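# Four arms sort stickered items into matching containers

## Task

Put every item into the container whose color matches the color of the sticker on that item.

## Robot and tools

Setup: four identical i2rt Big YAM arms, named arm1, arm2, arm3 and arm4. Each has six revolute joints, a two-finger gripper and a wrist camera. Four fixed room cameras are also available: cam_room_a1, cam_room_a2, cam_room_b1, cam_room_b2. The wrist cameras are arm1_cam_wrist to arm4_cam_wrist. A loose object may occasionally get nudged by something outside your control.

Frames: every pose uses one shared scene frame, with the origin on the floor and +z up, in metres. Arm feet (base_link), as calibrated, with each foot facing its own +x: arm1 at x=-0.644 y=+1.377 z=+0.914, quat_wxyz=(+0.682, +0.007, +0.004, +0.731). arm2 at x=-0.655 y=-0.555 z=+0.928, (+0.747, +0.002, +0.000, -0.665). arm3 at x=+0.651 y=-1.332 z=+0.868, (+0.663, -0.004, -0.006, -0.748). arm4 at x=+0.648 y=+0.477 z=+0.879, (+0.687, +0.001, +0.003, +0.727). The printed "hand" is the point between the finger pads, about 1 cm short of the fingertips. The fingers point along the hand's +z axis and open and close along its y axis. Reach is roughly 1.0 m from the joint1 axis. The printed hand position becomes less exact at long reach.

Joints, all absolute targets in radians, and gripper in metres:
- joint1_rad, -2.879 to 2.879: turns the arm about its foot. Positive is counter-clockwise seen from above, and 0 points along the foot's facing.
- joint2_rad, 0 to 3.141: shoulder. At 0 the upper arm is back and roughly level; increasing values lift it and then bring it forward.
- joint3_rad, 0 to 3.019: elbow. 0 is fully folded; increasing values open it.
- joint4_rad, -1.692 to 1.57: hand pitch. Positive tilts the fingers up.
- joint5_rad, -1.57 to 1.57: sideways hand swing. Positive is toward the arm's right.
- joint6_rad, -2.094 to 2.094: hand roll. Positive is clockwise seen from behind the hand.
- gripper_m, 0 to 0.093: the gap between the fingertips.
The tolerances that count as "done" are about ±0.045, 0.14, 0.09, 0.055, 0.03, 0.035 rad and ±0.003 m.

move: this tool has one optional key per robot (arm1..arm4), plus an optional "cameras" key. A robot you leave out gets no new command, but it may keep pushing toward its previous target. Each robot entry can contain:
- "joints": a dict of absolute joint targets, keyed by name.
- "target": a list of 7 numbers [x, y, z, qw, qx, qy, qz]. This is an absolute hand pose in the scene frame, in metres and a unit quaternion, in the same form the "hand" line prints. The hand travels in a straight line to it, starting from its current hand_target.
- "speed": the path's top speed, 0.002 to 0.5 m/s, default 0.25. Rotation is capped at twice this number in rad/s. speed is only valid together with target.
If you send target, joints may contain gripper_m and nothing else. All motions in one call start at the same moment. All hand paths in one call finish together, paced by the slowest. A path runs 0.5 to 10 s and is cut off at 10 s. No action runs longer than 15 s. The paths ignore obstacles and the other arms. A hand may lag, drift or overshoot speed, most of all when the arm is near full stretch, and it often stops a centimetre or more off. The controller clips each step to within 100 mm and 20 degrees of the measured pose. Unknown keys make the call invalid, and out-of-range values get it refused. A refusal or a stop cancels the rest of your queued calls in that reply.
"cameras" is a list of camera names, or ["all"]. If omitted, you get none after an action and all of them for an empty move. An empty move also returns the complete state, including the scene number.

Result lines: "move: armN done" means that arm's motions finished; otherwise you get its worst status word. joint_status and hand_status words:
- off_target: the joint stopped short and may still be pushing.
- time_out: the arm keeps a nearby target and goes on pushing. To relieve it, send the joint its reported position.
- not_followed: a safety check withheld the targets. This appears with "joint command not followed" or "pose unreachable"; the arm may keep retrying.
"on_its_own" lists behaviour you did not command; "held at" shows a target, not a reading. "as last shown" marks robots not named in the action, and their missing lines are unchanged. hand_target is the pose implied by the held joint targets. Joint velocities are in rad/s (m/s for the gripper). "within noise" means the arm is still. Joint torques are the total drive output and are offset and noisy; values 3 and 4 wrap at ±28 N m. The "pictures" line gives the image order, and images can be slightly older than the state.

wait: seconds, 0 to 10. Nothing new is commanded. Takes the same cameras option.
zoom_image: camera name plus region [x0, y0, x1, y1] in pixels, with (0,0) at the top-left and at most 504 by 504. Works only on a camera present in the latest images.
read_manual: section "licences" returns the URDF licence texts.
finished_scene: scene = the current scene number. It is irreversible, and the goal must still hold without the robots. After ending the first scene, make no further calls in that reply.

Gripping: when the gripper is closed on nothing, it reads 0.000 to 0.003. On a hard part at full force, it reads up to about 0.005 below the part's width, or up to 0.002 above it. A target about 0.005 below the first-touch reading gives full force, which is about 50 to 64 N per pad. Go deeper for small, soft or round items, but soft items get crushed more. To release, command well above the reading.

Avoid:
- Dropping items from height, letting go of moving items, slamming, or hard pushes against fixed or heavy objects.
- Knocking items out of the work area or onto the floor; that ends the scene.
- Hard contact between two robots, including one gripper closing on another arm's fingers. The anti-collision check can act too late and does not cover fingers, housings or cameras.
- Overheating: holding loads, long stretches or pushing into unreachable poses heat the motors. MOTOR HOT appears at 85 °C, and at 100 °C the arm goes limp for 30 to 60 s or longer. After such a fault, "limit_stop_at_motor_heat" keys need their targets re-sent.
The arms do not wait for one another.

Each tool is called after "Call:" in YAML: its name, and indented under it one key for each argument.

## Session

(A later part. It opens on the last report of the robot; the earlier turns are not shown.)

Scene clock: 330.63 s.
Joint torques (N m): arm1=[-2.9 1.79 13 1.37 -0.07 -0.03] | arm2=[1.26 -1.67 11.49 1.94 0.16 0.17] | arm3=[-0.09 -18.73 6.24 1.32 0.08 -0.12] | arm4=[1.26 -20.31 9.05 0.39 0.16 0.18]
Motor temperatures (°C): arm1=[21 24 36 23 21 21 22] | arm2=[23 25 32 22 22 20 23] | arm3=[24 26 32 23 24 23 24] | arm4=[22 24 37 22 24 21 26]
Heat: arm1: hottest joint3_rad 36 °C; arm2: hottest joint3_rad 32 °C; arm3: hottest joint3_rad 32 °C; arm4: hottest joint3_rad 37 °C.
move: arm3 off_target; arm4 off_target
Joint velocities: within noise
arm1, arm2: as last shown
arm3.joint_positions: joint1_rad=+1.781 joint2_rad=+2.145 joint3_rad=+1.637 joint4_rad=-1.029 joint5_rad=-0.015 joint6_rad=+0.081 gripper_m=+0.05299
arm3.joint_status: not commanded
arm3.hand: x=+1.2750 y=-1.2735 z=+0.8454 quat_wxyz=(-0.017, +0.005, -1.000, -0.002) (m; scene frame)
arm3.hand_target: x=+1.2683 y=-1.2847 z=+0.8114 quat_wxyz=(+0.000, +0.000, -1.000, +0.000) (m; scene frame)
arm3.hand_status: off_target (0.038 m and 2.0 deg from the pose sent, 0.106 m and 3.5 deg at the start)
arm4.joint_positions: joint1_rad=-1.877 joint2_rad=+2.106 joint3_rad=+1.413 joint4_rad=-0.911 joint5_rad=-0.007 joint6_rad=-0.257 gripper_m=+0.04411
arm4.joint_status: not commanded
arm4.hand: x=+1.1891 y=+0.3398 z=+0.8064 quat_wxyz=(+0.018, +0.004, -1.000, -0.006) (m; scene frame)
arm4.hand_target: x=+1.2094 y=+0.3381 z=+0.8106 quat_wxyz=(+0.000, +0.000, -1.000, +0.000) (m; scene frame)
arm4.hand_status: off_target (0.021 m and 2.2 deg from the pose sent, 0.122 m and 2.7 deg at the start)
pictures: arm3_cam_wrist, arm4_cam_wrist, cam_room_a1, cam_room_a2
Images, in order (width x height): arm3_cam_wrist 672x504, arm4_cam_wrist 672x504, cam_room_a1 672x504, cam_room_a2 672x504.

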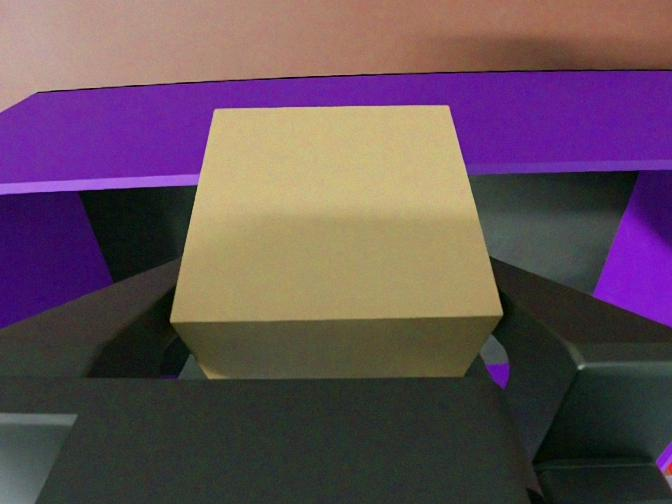

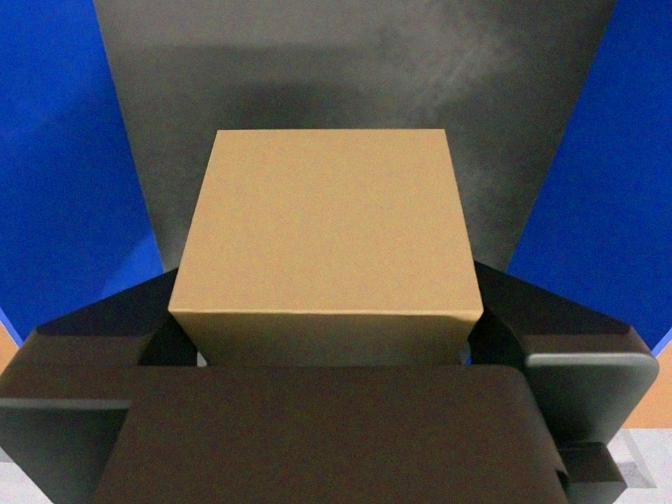

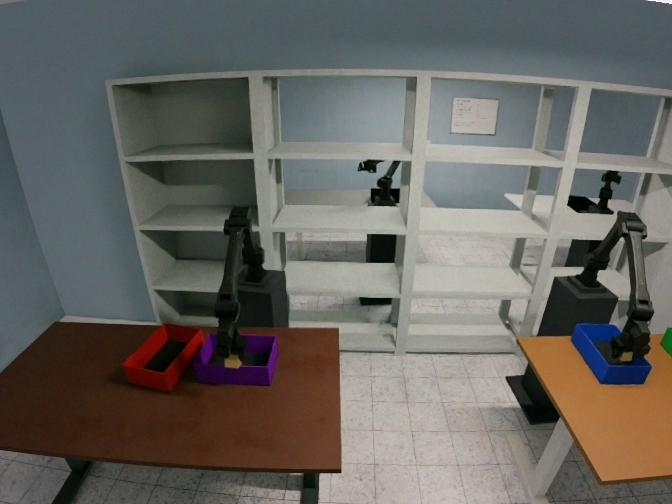

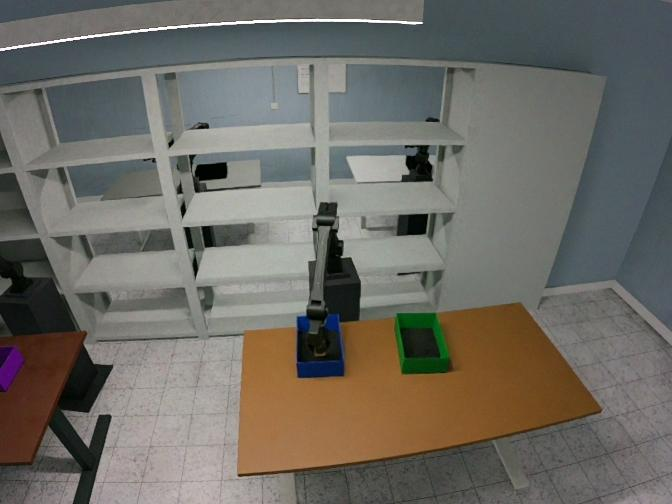

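Call:
move:
  arm3: {"target":[1.245,-1.285,0.87,0,0,1,0],"speed":0.15}
  arm4: {"target":[1.21,0.338,0.765,0,0,1,0],"speed":0.1}

Call:
move:
  arm3: {"target":[1.25,-1.285,0.80,0,0,1,0],"speed":0.15}
  cameras: ["arm3_cam_wrist","arm4_cam_wrist","cam_room_a1","cam_room_a2"]

Call:
zoom_image:
  camera: "cam_room_a1"
  region: [140, 250, 308, 402]

Call:
zoom_image:
  camera: "cam_room_a2"
  region: [250, 250, 418, 402]

Scene clock: 338.67 s.
Joint torques (N m): arm1=[-2.67 1.96 12.97 1.36 -0.03 0] | arm2=[1.32 -1.67 11.56 1.96 0.16 0.16] | arm3=[-0.15 -23.59 7.45 -0.39 0.1 -0.11] | arm4=[1.2 -20.6 8.17 0.39 0.13 0.16]
Motor temperatures (°C): arm1=[21 24 36 23 21 21 22] | arm2=[23 25 32 22 22 20 23] | arm3=[24 26 31 23 24 23 24] | arm4=[22 25 35 22 24 21 26]
Heat: arm1: hottest joint3_rad 36 °C; arm2: hottest joint3_rad 32 °C; arm3: hottest joint3_rad 31 °C; arm4: hottest joint3_rad 35 °C.
move: arm3 off_target; arm4 off_target
Joint velocities: within noise
arm1, arm2: as last shown
arm3.joint_positions: joint1_rad=+1.781 joint2_rad=+2.077 joint3_rad=+1.564 joint4_rad=-1.066 joint5_rad=-0.015 joint6_rad=+0.081 gripper_m=+0.05299
arm3.joint_status: not commanded
arm3.hand: x=+1.2441 y=-1.2761 z=+0.8611 quat_wxyz=(+0.004, +0.005, -1.000, -0.001) (m; scene frame)
arm3.hand_target: x=+1.2450 y=-1.2849 z=+0.8699 quat_wxyz=(+0.000, +0.000, -1.000, +0.000) (m; scene frame)
arm3.hand_status: off_target (0.013 m and 0.7 deg from the pose sent, 0.040 m and 2.0 deg at the start)
arm4.joint_positions: joint1_rad=-1.877 joint2_rad=+2.185 joint3_rad=+1.413 joint4_rad=-0.826 joint5_rad=-0.007 joint6_rad=-0.257 gripper_m=+0.04411
arm4.joint_status: not commanded
arm4.hand: x=+1.1923 y=+0.3388 z=+0.7636 quat_wxyz=(+0.015, +0.003, -1.000, -0.005) (m; scene frame)
arm4.hand_target: x=+1.2096 y=+0.3381 z=+0.7654 quat_wxyz=(+0.000, +0.000, -1.000, +0.000) (m; scene frame)
arm4.hand_status: off_target (0.018 m and 1.9 deg from the pose sent, 0.046 m and 2.2 deg at the start)
pictures: none

Scene clock: 339.87 s.
Joint torques (N m): arm1=[-2.73 1.14 13.12 1.35 -0.06 -0.01] | arm2=[1.26 -1.55 11.51 1.96 0.16 0.16] | arm3=[0.09 -23.3 6.99 0.28 0.11 -0.09] | arm4=[1.32 -20.78 8.2 0.38 0.14 0.17]
Motor temperatures (°C): arm1=[21 24 36 23 21 21 22] | arm2=[23 25 32 22 22 20 23] | arm3=[24 26 31 23 24 23 24] | arm4=[22 24 35 22 24 21 26]
Heat: arm1: hottest joint3_rad 36 °C; arm2: hottest joint3_rad 32 °C; arm3: hottest joint3_rad 31 °C; arm4: hottest joint3_rad 35 °C.
move: arm3 done
Joint velocities: within noise
arm1.joint_positions: joint1_rad=-2.249 joint2_rad=+0.581 joint3_rad=+0.514 joint4_rad=-0.171 joint5_rad=-0.011 joint6_rad=+0.007 gripper_m=+0.09296
arm1.joint_status: not commanded
arm1.hand: x=-0.3391 y=+1.1689 z=+1.2198 quat_wxyz=(-0.586, -0.235, -0.755, +0.180) (m; scene frame)
arm1.hand_target: x=-0.3401 y=+1.1650 z=+1.2200 quat_wxyz=(-0.581, -0.238, -0.757, +0.183) (m; scene frame)
arm1.hand_status: not commanded
arm2.joint_positions: joint1_rad=+0.920 joint2_rad=+0.589 joint3_rad=+0.490 joint4_rad=-0.132 joint5_rad=+0.007 joint6_rad=-0.010 gripper_m=+0.09292
arm2.joint_status: not commanded
arm2.hand: x=-0.3410 y=-0.7440 z=+1.2310 quat_wxyz=(-0.598, -0.206, -0.756, +0.168) (m; scene frame)
arm2.hand_target: x=-0.3401 y=-0.7419 z=+1.2200 quat_wxyz=(-0.587, -0.210, -0.765, +0.161) (m; scene frame)
arm2.hand_status: not commanded
arm3.joint_positions: joint1_rad=+1.781 joint2_rad=+2.176 joint3_rad=+1.541 joint4_rad=-0.952 joint5_rad=-0.015 joint6_rad=+0.081 gripper_m=+0.05299
arm3.joint_status: not commanded
arm3.hand: x=+1.2449 y=-1.2769 z=+0.7961 quat_wxyz=(+0.008, +0.004, -1.000, +0.000) (m; scene frame)
arm3.hand_target: x=+1.2498 y=-1.2850 z=+0.7999 quat_wxyz=(+0.000, +0.000, -1.000, +0.000) (m; scene frame)
arm3.hand_status: done (0.010 m and 1.1 deg from the pose sent, 0.062 m and 0.7 deg at the start)
arm4: as last shown
pictures: arm3_cam_wrist, arm4_cam_wrist, cam_room_a1, cam_room_a2
Images, in order (width x height): arm3_cam_wrist 672x504, arm4_cam_wrist 672x504, cam_room_a1 672x504, cam_room_a2 672x504.

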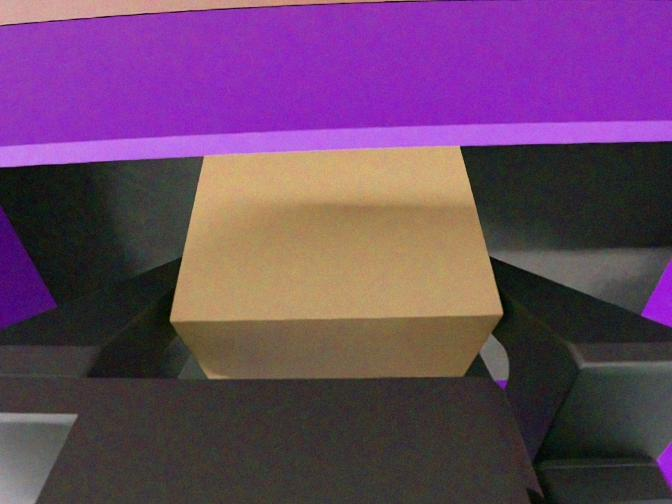

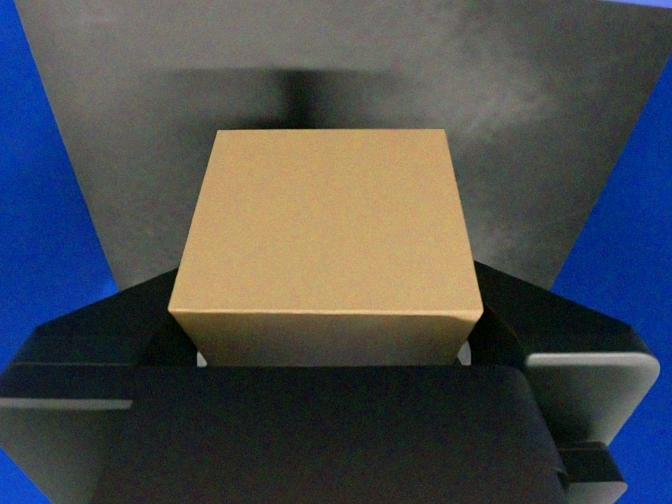

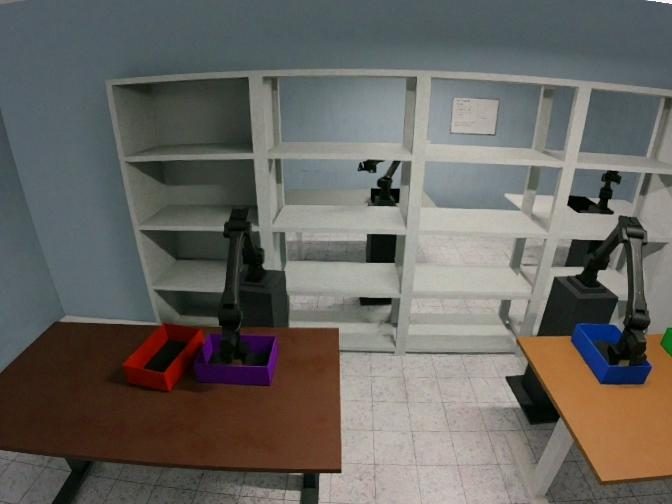

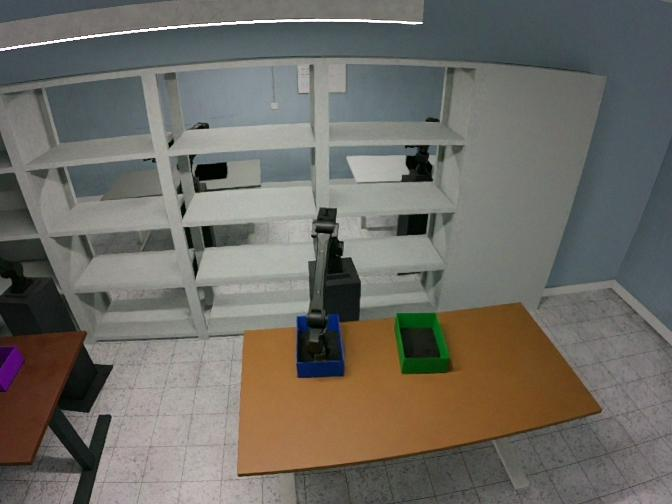

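Scaled by 3.000.

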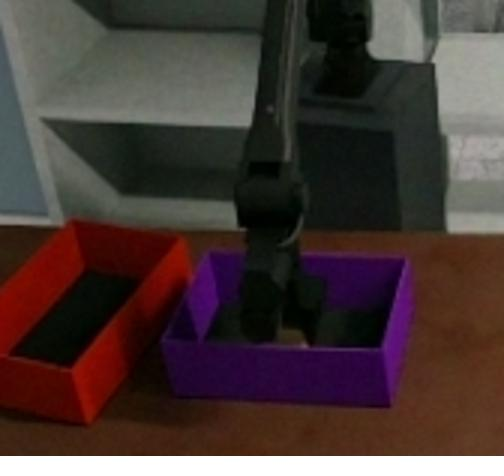

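Scaled by 3.000.

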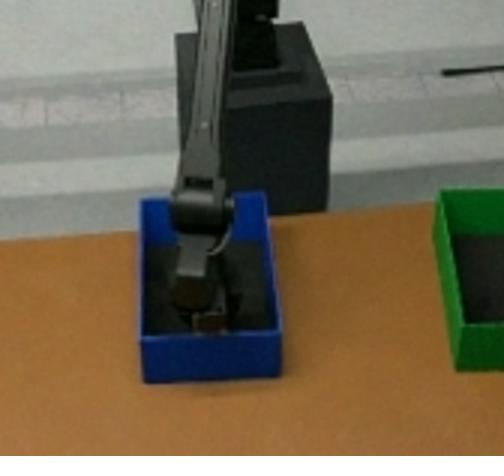

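Call:
move:
  arm3: {"target":[1.228,-1.285,0.765,0,0,1,0],"speed":0.1}
  arm4: {"target":[1.205,0.338,0.748,0,0,1,0],"speed":0.06}
  cameras: ["arm3_cam_wrist","arm4_cam_wrist"]

Scene clock: 344.50 s.
Joint torques (N m): arm1=[-2.43 1.55 12.93 1.52 -0.05 0.01] | arm2=[1.38 -1.55 11.49 1.98 0.16 0.15] | arm3=[0.38 -21.25 6.23 0.35 0.1 -0.05] | arm4=[1.2 -19.6 6.79 0.39 0.17 0.15]
Motor temperatures (°C): arm1=[21 24 36 23 21 21 22] | arm2=[23 25 32 22 22 20 23] | arm3=[24 26 31 23 24 23 24] | arm4=[22 24 35 22 24 21 26]
Heat: arm1: hottest joint3_rad 36 °C; arm2: hottest joint3_rad 32 °C; arm3: hottest joint3_rad 31 °C; arm4: hottest joint3_rad 35 °C.
move: arm3 done; arm4 off_target
Joint velocities: within noise
arm1, arm2: as last shown
arm3.joint_positions: joint1_rad=+1.781 joint2_rad=+2.176 joint3_rad=+1.452 joint4_rad=-0.847 joint5_rad=-0.015 joint6_rad=+0.081 gripper_m=+0.05299
arm3.joint_status: not commanded
arm3.hand: x=+1.2276 y=-1.2788 z=+0.7697 quat_wxyz=(+0.000, +0.005, -1.000, -0.001) (m; scene frame)
arm3.hand_target: x=+1.2279 y=-1.2849 z=+0.7651 quat_wxyz=(+0.000, +0.000, -1.000, +0.000) (m; scene frame)
arm3.hand_status: done (0.008 m and 0.5 deg from the pose sent, 0.036 m and 1.1 deg at the start)
arm4.joint_positions: joint1_rad=-1.877 joint2_rad=+2.196 joint3_rad=+1.413 joint4_rad=-0.787 joint5_rad=-0.007 joint6_rad=-0.257 gripper_m=+0.04411
arm4.joint_status: not commanded
arm4.hand: x=+1.1988 y=+0.3371 z=+0.7570 quat_wxyz=(+0.002, +0.003, -1.000, -0.002) (m; scene frame)
arm4.hand_target: x=+1.2047 y=+0.3380 z=+0.7481 quat_wxyz=(+0.000, +0.000, -1.000, +0.000) (m; scene frame)
arm4.hand_status: off_target (0.011 m and 0.5 deg from the pose sent, 0.020 m and 1.9 deg at the start)
pictures: arm3_cam_wrist, arm4_cam_wrist
Images, in order (width x height): arm3_cam_wrist 672x504, arm4_cam_wrist 672x504.

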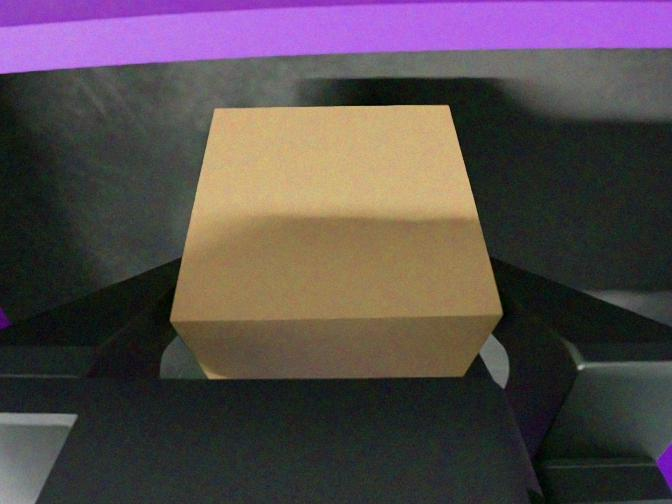

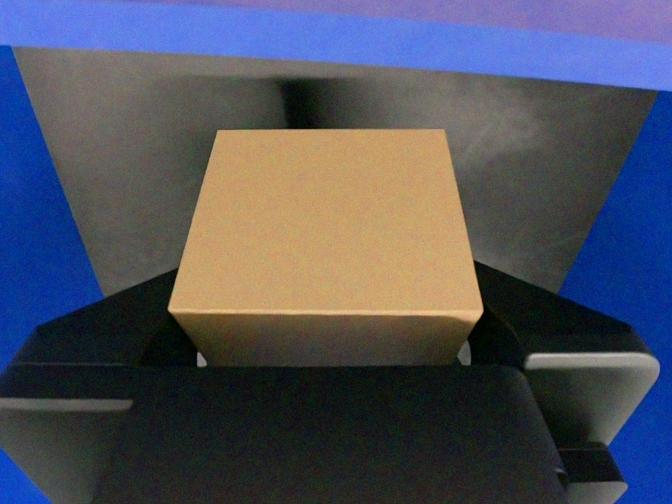

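Call:
move:
  arm3: {"target":[1.22,-1.285,0.745,0,0,1,0],"speed":0.06}
  arm4: {"target":[1.202,0.338,0.733,0,0,1,0],"speed":0.06}
  cameras: ["arm3_cam_wrist","arm4_cam_wrist"]

Scene clock: 347.87 s.
Joint torques (N m): arm1=[-2.49 1.61 12.86 1.46 -0.02 0.01] | arm2=[1.38 -1.61 11.52 1.96 0.16 0.16] | arm3=[0.44 -20.25 5.59 0.44 0.11 -0.04] | arm4=[0.73 -19.31 6.17 0.36 0.2 0.13]
Motor temperatures (°C): arm1=[21 24 36 23 21 21 22] | arm2=[23 25 32 22 22 20 23] | arm3=[24 26 31 23 24 23 24] | arm4=[22 25 34 22 24 21 26]
Heat: arm1: hottest joint3_rad 36 °C; arm2: hottest joint3_rad 32 °C; arm3: hottest joint3_rad 31 °C; arm4: hottest joint3_rad 34 °C.
move: arm3 off_target; arm4 off_target
Joint velocities: within noise
arm1, arm2: as last shown
arm3.joint_positions: joint1_rad=+1.781 joint2_rad=+2.186 joint3_rad=+1.426 joint4_rad=-0.796 joint5_rad=-0.015 joint6_rad=+0.081 gripper_m=+0.05299
arm3.joint_status: not commanded
arm3.hand: x=+1.2248 y=-1.2793 z=+0.7567 quat_wxyz=(-0.007, +0.005, -1.000, -0.001) (m; scene frame)
arm3.hand_target: x=+1.2198 y=-1.2849 z=+0.7452 quat_wxyz=(+0.000, +0.000, -1.000, +0.000) (m; scene frame)
arm3.hand_status: off_target (0.014 m and 1.0 deg from the pose sent, 0.027 m and 0.5 deg at the start)
arm4.joint_positions: joint1_rad=-1.877 joint2_rad=+2.221 joint3_rad=+1.413 joint4_rad=-0.756 joint5_rad=-0.007 joint6_rad=-0.257 gripper_m=+0.04411
arm4.joint_status: not commanded
arm4.hand: x=+1.2004 y=+0.3367 z=+0.7438 quat_wxyz=(-0.002, +0.003, -1.000, -0.001) (m; scene frame)
arm4.hand_target: x=+1.2018 y=+0.3379 z=+0.7332 quat_wxyz=(+0.000, +0.000, -1.000, +0.000) (m; scene frame)
arm4.hand_status: off_target (0.011 m and 0.5 deg from the pose sent, 0.024 m and 0.5 deg at the start)
pictures: arm3_cam_wrist, arm4_cam_wrist
Images, in order (width x height): arm3_cam_wrist 672x504, arm4_cam_wrist 672x504.

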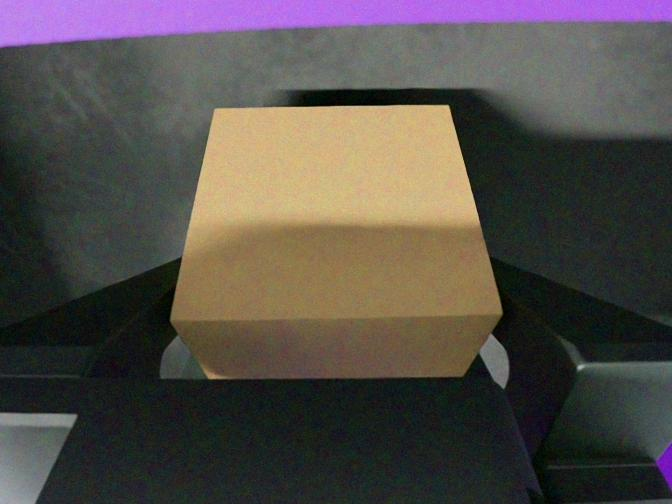

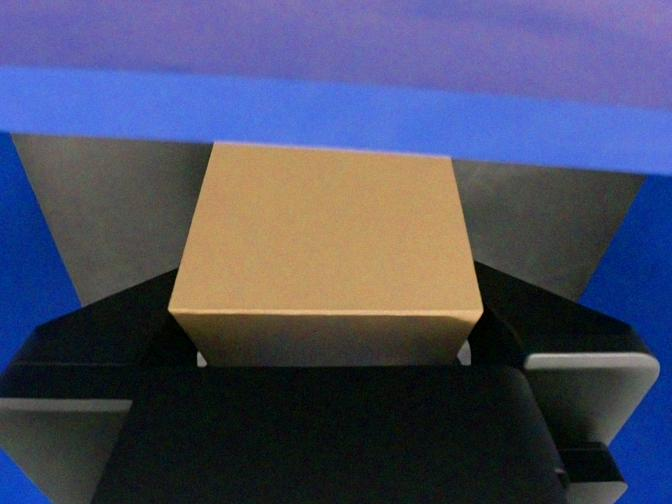

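Call:
move:
  arm3: {"target":[1.215,-1.285,0.728,0,0,1,0],"speed":0.06}
  arm4: {"target":[1.165,0.338,0.731,0,0,1,0],"speed":0.08}

Call:
move:
  arm4: {"target":[1.165,0.338,0.718,0,0,1,0],"speed":0.05}
  cameras: ["arm3_cam_wrist","arm4_cam_wrist"]

Scene clock: 354.93 s.
Joint torques (N m): arm1=[-2.67 1.44 12.9 1.35 -0.04 0.01] | arm2=[1.38 -1.67 11.56 2 0.16 0.16] | arm3=[0.56 -18.26 4.74 1.42 0.1 -0.03] | arm4=[0.26 -21.36 4.16 0.12 0.14 -0.02]
Motor temperatures (°C): arm1=[21 24 36 23 21 21 22] | arm2=[23 25 32 22 22 20 23] | arm3=[24 26 30 23 24 23 25] | arm4=[22 25 33 22 24 21 26]
Heat: arm1: hottest joint3_rad 36 °C; arm2: hottest joint3_rad 32 °C; arm3: hottest joint3_rad 30 °C; arm4: hottest joint3_rad 33 °C.
move: arm3 off_target; arm4 done
Joint velocities: within noise
arm1, arm2: as last shown
arm3.joint_positions: joint1_rad=+1.781 joint2_rad=+2.184 joint3_rad=+1.416 joint4_rad=-0.780 joint5_rad=-0.015 joint6_rad=+0.081 gripper_m=+0.05299
arm3.joint_status: not commanded
arm3.hand: x=+1.2243 y=-1.2793 z=+0.7553 quat_wxyz=(-0.011, +0.005, -1.000, -0.002) (m; scene frame)
arm3.hand_target: x=+1.2139 y=-1.2849 z=+0.7291 quat_wxyz=(+0.000, +0.000, -1.000, +0.000) (m; scene frame)
arm3.hand_status: off_target (0.029 m and 1.4 deg from the pose sent, 0.031 m and 1.0 deg at the start)
arm4.joint_positions: joint1_rad=-1.879 joint2_rad=+2.190 joint3_rad=+1.308 joint4_rad=-0.674 joint5_rad=-0.007 joint6_rad=-0.257 gripper_m=+0.04411
arm4.joint_status: not commanded
arm4.hand: x=+1.1735 y=+0.3424 z=+0.7336 quat_wxyz=(-0.006, +0.003, -1.000, +0.000) (m; scene frame)
arm4.hand_target: x=+1.1650 y=+0.3382 z=+0.7309 quat_wxyz=(+0.000, +0.000, -1.000, +0.000) (m; scene frame)
arm4.hand_status: done (0.010 m and 0.7 deg from the pose sent, 0.038 m and 0.5 deg at the start)
pictures: none

Scene clock: 355.90 s.
Joint torques (N m): arm1=[-2.32 1.26 12.98 1.46 -0.04 0.02] | arm2=[1.32 -1.67 11.55 1.96 0.16 0.16] | arm3=[0.44 -18.37 4.75 1.43 0.1 -0.03] | arm4=[-0.03 -19.19 4.45 0.55 0.14 -0.02]
Motor temperatures (°C): arm1=[21 24 36 23 21 21 22] | arm2=[23 25 32 22 22 20 23] | arm3=[24 26 30 23 24 23 25] | arm4=[22 25 33 22 24 21 26]
Heat: arm1: hottest joint3_rad 36 °C; arm2: hottest joint3_rad 32 °C; arm3: hottest joint3_rad 30 °C; arm4: hottest joint3_rad 33 °C.
move: arm4 off_target
Joint velocities: within noise
arm1, arm2, arm3: as last shown
arm4.joint_positions: joint1_rad=-1.879 joint2_rad=+2.190 joint3_rad=+1.307 joint4_rad=-0.663 joint5_rad=-0.007 joint6_rad=-0.257 gripper_m=+0.04411
arm4.joint_status: not commanded
arm4.hand: x=+1.1757 y=+0.3418 z=+0.7335 quat_wxyz=(-0.011, +0.003, -1.000, +0.001) (m; scene frame)
arm4.hand_target: x=+1.1648 y=+0.3383 z=+0.7184 quat_wxyz=(+0.000, +0.000, -1.000, +0.000) (m; scene frame)
arm4.hand_status: off_target (0.019 m and 1.3 deg from the pose sent, 0.018 m and 0.7 deg at the start)
pictures: arm3_cam_wrist, arm4_cam_wrist
Images, in order (width x height): arm3_cam_wrist 672x504, arm4_cam_wrist 672x504.

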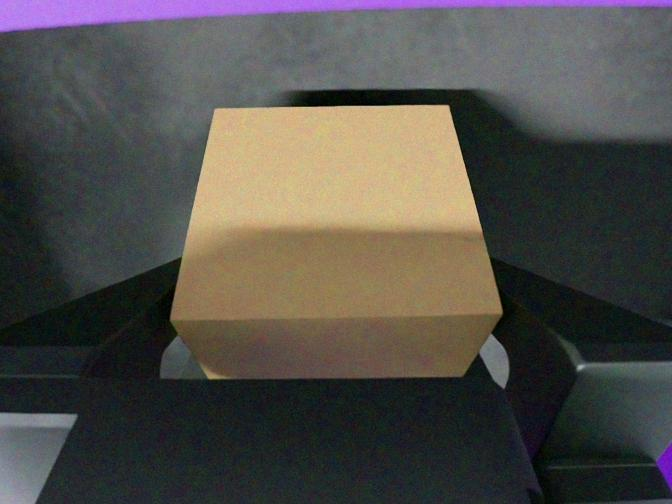

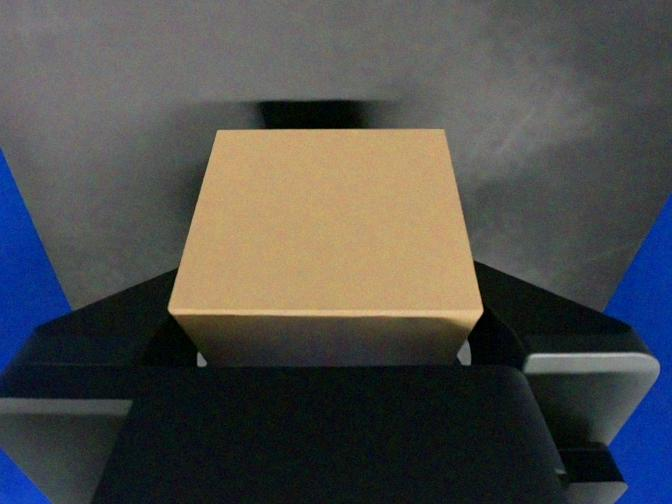

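Both contact (torque4 up). Release, ease targets.

Call:
move:
  arm3: {"target":[1.220,-1.283,0.748,0,0,1,0]}
  arm4: {"target":[1.173,0.338,0.729,0,0,1,0]}

Call:
move:
  arm3: {"joints":{"gripper_m":0.08}}
  arm4: {"joints":{"gripper_m":0.075}}

Call:
move:
  arm3: {"target":[1.22,-1.283,0.95,0,0,1,0],"speed":0.15}
  arm4: {"target":[1.17,0.338,0.95,0,0,1,0],"speed":0.15}
  cameras: ["arm3_cam_wrist","arm4_cam_wrist"]

Scene clock: 361.40 s.
Joint torques (N m): arm1=[-2.61 1.85 12.92 1.47 -0.04 0.04] | arm2=[1.44 -1.67 11.51 1.96 0.16 0.16] | arm3=[0.67 -20.42 6.57 -0.47 0.1 -0.02] | arm4=[-0.15 -19.6 6.06 -0.39 0.15 0.02]
Motor temperatures (°C): arm1=[21 24 36 23 21 21 22] | arm2=[23 25 33 22 22 20 23] | arm3=[24 26 30 23 24 23 25] | arm4=[22 25 33 22 24 21 26]
Heat: arm1: hottest joint3_rad 36 °C; arm2: hottest joint3_rad 33 °C; arm3: hottest joint3_rad 30 °C; arm4: hottest joint3_rad 33 °C.
move: arm3 done; arm4 done
Joint velocities: arm1=[within noise] | arm2=[within noise] | arm3=[within noise] | arm4=[-0.005 -0.005 -0.032 -0.007 0.022 -0.227 0]
arm1, arm2: as last shown
arm3.joint_positions: joint1_rad=+1.781 joint2_rad=+2.183 joint3_rad=+1.415 joint4_rad=-0.780 joint5_rad=-0.015 joint6_rad=+0.081 gripper_m=+0.05299
arm3.joint_status: not commanded
arm3.hand: x=+1.2241 y=-1.2793 z=+0.7559 quat_wxyz=(-0.011, +0.005, -1.000, -0.002) (m; scene frame)
arm3.hand_target: x=+1.2200 y=-1.2829 z=+0.7481 quat_wxyz=(+0.000, +0.000, -1.000, +0.000) (m; scene frame)
arm3.hand_status: done (0.010 m and 1.4 deg from the pose sent, 0.009 m and 1.4 deg at the start)
arm4.joint_positions: joint1_rad=-1.879 joint2_rad=+2.190 joint3_rad=+1.307 joint4_rad=-0.666 joint5_rad=-0.007 joint6_rad=-0.257 gripper_m=+0.04411
arm4.joint_status: not commanded
arm4.hand: x=+1.1750 y=+0.3420 z=+0.7335 quat_wxyz=(-0.009, +0.003, -1.000, +0.001) (m; scene frame)
arm4.hand_target: x=+1.1730 y=+0.3381 z=+0.7290 quat_wxyz=(+0.000, +0.000, -1.000, +0.000) (m; scene frame)
arm4.hand_status: done (0.006 m and 1.1 deg from the pose sent, 0.006 m and 1.3 deg at the start)
pictures: none

Scene clock: 361.93 s.
Joint torques (N m): arm1=[-3.19 1.96 13.05 1.5 -0.06 0.01] | arm2=[1.26 -1.61 11.52 1.94 0.16 0.16] | arm3=[0.67 -20.66 6.5 -0.31 0.1 -0.01] | arm4=[0.32 -19.96 6.09 -0.51 0.15 0.03]
Motor temperatures (°C): arm1=[21 24 36 23 21 21 22] | arm2=[23 25 33 22 22 20 23] | arm3=[24 26 30 23 24 23 25] | arm4=[22 25 33 22 24 21 26]
Heat: arm1: hottest joint3_rad 36 °C; arm2: hottest joint3_rad 33 °C; arm3: hottest joint3_rad 30 °C; arm4: hottest joint3_rad 33 °C.
move: arm3 done; arm4 done
Joint velocities: within noise
arm1, arm2: as last shown
arm3.joint_positions: joint1_rad=+1.781 joint2_rad=+2.186 joint3_rad=+1.415 joint4_rad=-0.784 joint5_rad=-0.015 joint6_rad=+0.081 gripper_m=+0.07996
arm3.joint_status: all done
arm3.hand: x=+1.2226 y=-1.2795 z=+0.7542 quat_wxyz=(-0.008, +0.005, -1.000, -0.002) (m; scene frame)
arm3.hand_target: x=+1.2199 y=-1.2829 z=+0.7480 quat_wxyz=(+0.000, +0.000, -1.000, +0.000) (m; scene frame)
arm3.hand_status: not commanded
arm4.joint_positions: joint1_rad=-1.879 joint2_rad=+2.190 joint3_rad=+1.307 joint4_rad=-0.667 joint5_rad=-0.007 joint6_rad=-0.257 gripper_m=+0.07491
arm4.joint_status: all done
arm4.hand: x=+1.1750 y=+0.3420 z=+0.7336 quat_wxyz=(-0.009, +0.003, -1.000, +0.001) (m; scene frame)
arm4.hand_target: x=+1.1729 y=+0.3381 z=+0.7290 quat_wxyz=(+0.000, +0.000, -1.000, +0.000) (m; scene frame)
arm4.hand_status: not commanded
pictures: none

Scene clock: 364.07 s.
Joint torques (N m): arm1=[-2.61 1.55 13.07 1.43 -0.05 0] | arm2=[1.32 -1.61 11.51 1.99 0.16 0.16] | arm3=[0.26 -20.89 11.26 -0.49 0.11 -0.05] | arm4=[-0.09 -18.9 9.92 -0.42 0.16 0]
Motor temperatures (°C): arm1=[21 24 36 23 21 21 22] | arm2=[23 25 33 22 22 20 23] | arm3=[24 26 30 23 24 23 24] | arm4=[22 25 33 22 24 21 26]
Heat: arm1: hottest joint3_rad 36 °C; arm2: hottest joint3_rad 33 °C; arm3: hottest joint3_rad 30 °C; arm4: hottest joint3_rad 33 °C.
move: arm3 off_target; arm4 off_target
Joint velocities: within noise
arm1, arm2: as last shown
arm3.joint_positions: joint1_rad=+1.781 joint2_rad=+1.917 joint3_rad=+1.512 joint4_rad=-1.204 joint5_rad=-0.015 joint6_rad=+0.081 gripper_m=+0.07996
arm3.joint_status: not commanded
arm3.hand: x=+1.2042 y=-1.2787 z=+0.9327 quat_wxyz=(+0.019, +0.004, -1.000, +0.001) (m; scene frame)
arm3.hand_target: x=+1.2193 y=-1.2830 z=+0.9502 quat_wxyz=(+0.000, +0.000, -1.000, +0.000) (m; scene frame)
arm3.hand_status: off_target (0.024 m and 2.3 deg from the pose sent, 0.196 m and 1.1 deg at the start)
arm4.joint_positions: joint1_rad=-1.881 joint2_rad=+1.850 joint3_rad=+1.389 joint4_rad=-1.137 joint5_rad=-0.007 joint6_rad=-0.257 gripper_m=+0.07492
arm4.joint_status: not commanded
arm4.hand: x=+1.1581 y=+0.3460 z=+0.9348 quat_wxyz=(+0.015, +0.001, -1.000, -0.005) (m; scene frame)
arm4.hand_target: x=+1.1695 y=+0.3382 z=+0.9502 quat_wxyz=(+0.000, +0.000, -1.000, +0.000) (m; scene frame)
arm4.hand_status: off_target (0.021 m and 1.8 deg from the pose sent, 0.216 m and 1.1 deg at the start)
pictures: arm3_cam_wrist, arm4_cam_wrist
Images, in order (width x height): arm3_cam_wrist 672x504, arm4_cam_wrist 672x504.

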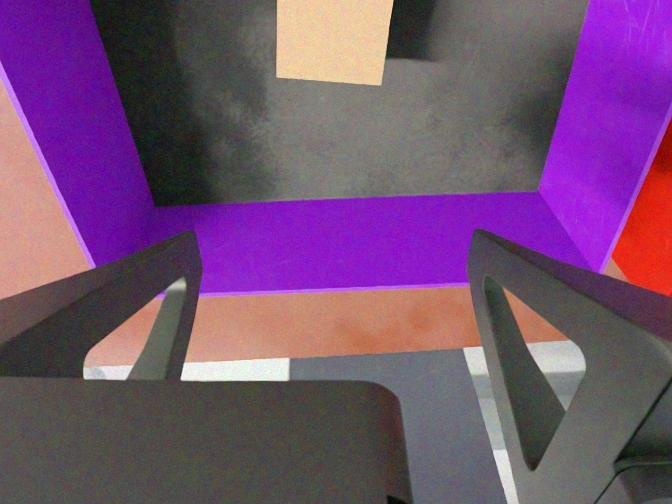

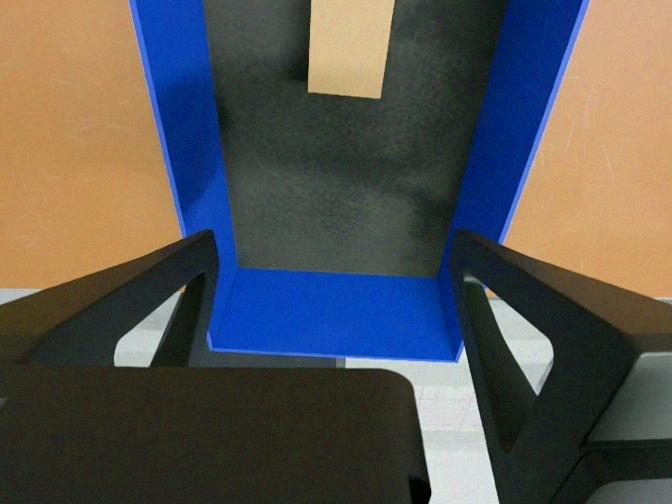

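Call:
finished_scene:
  scene: 2

The scene is finished: the task was done.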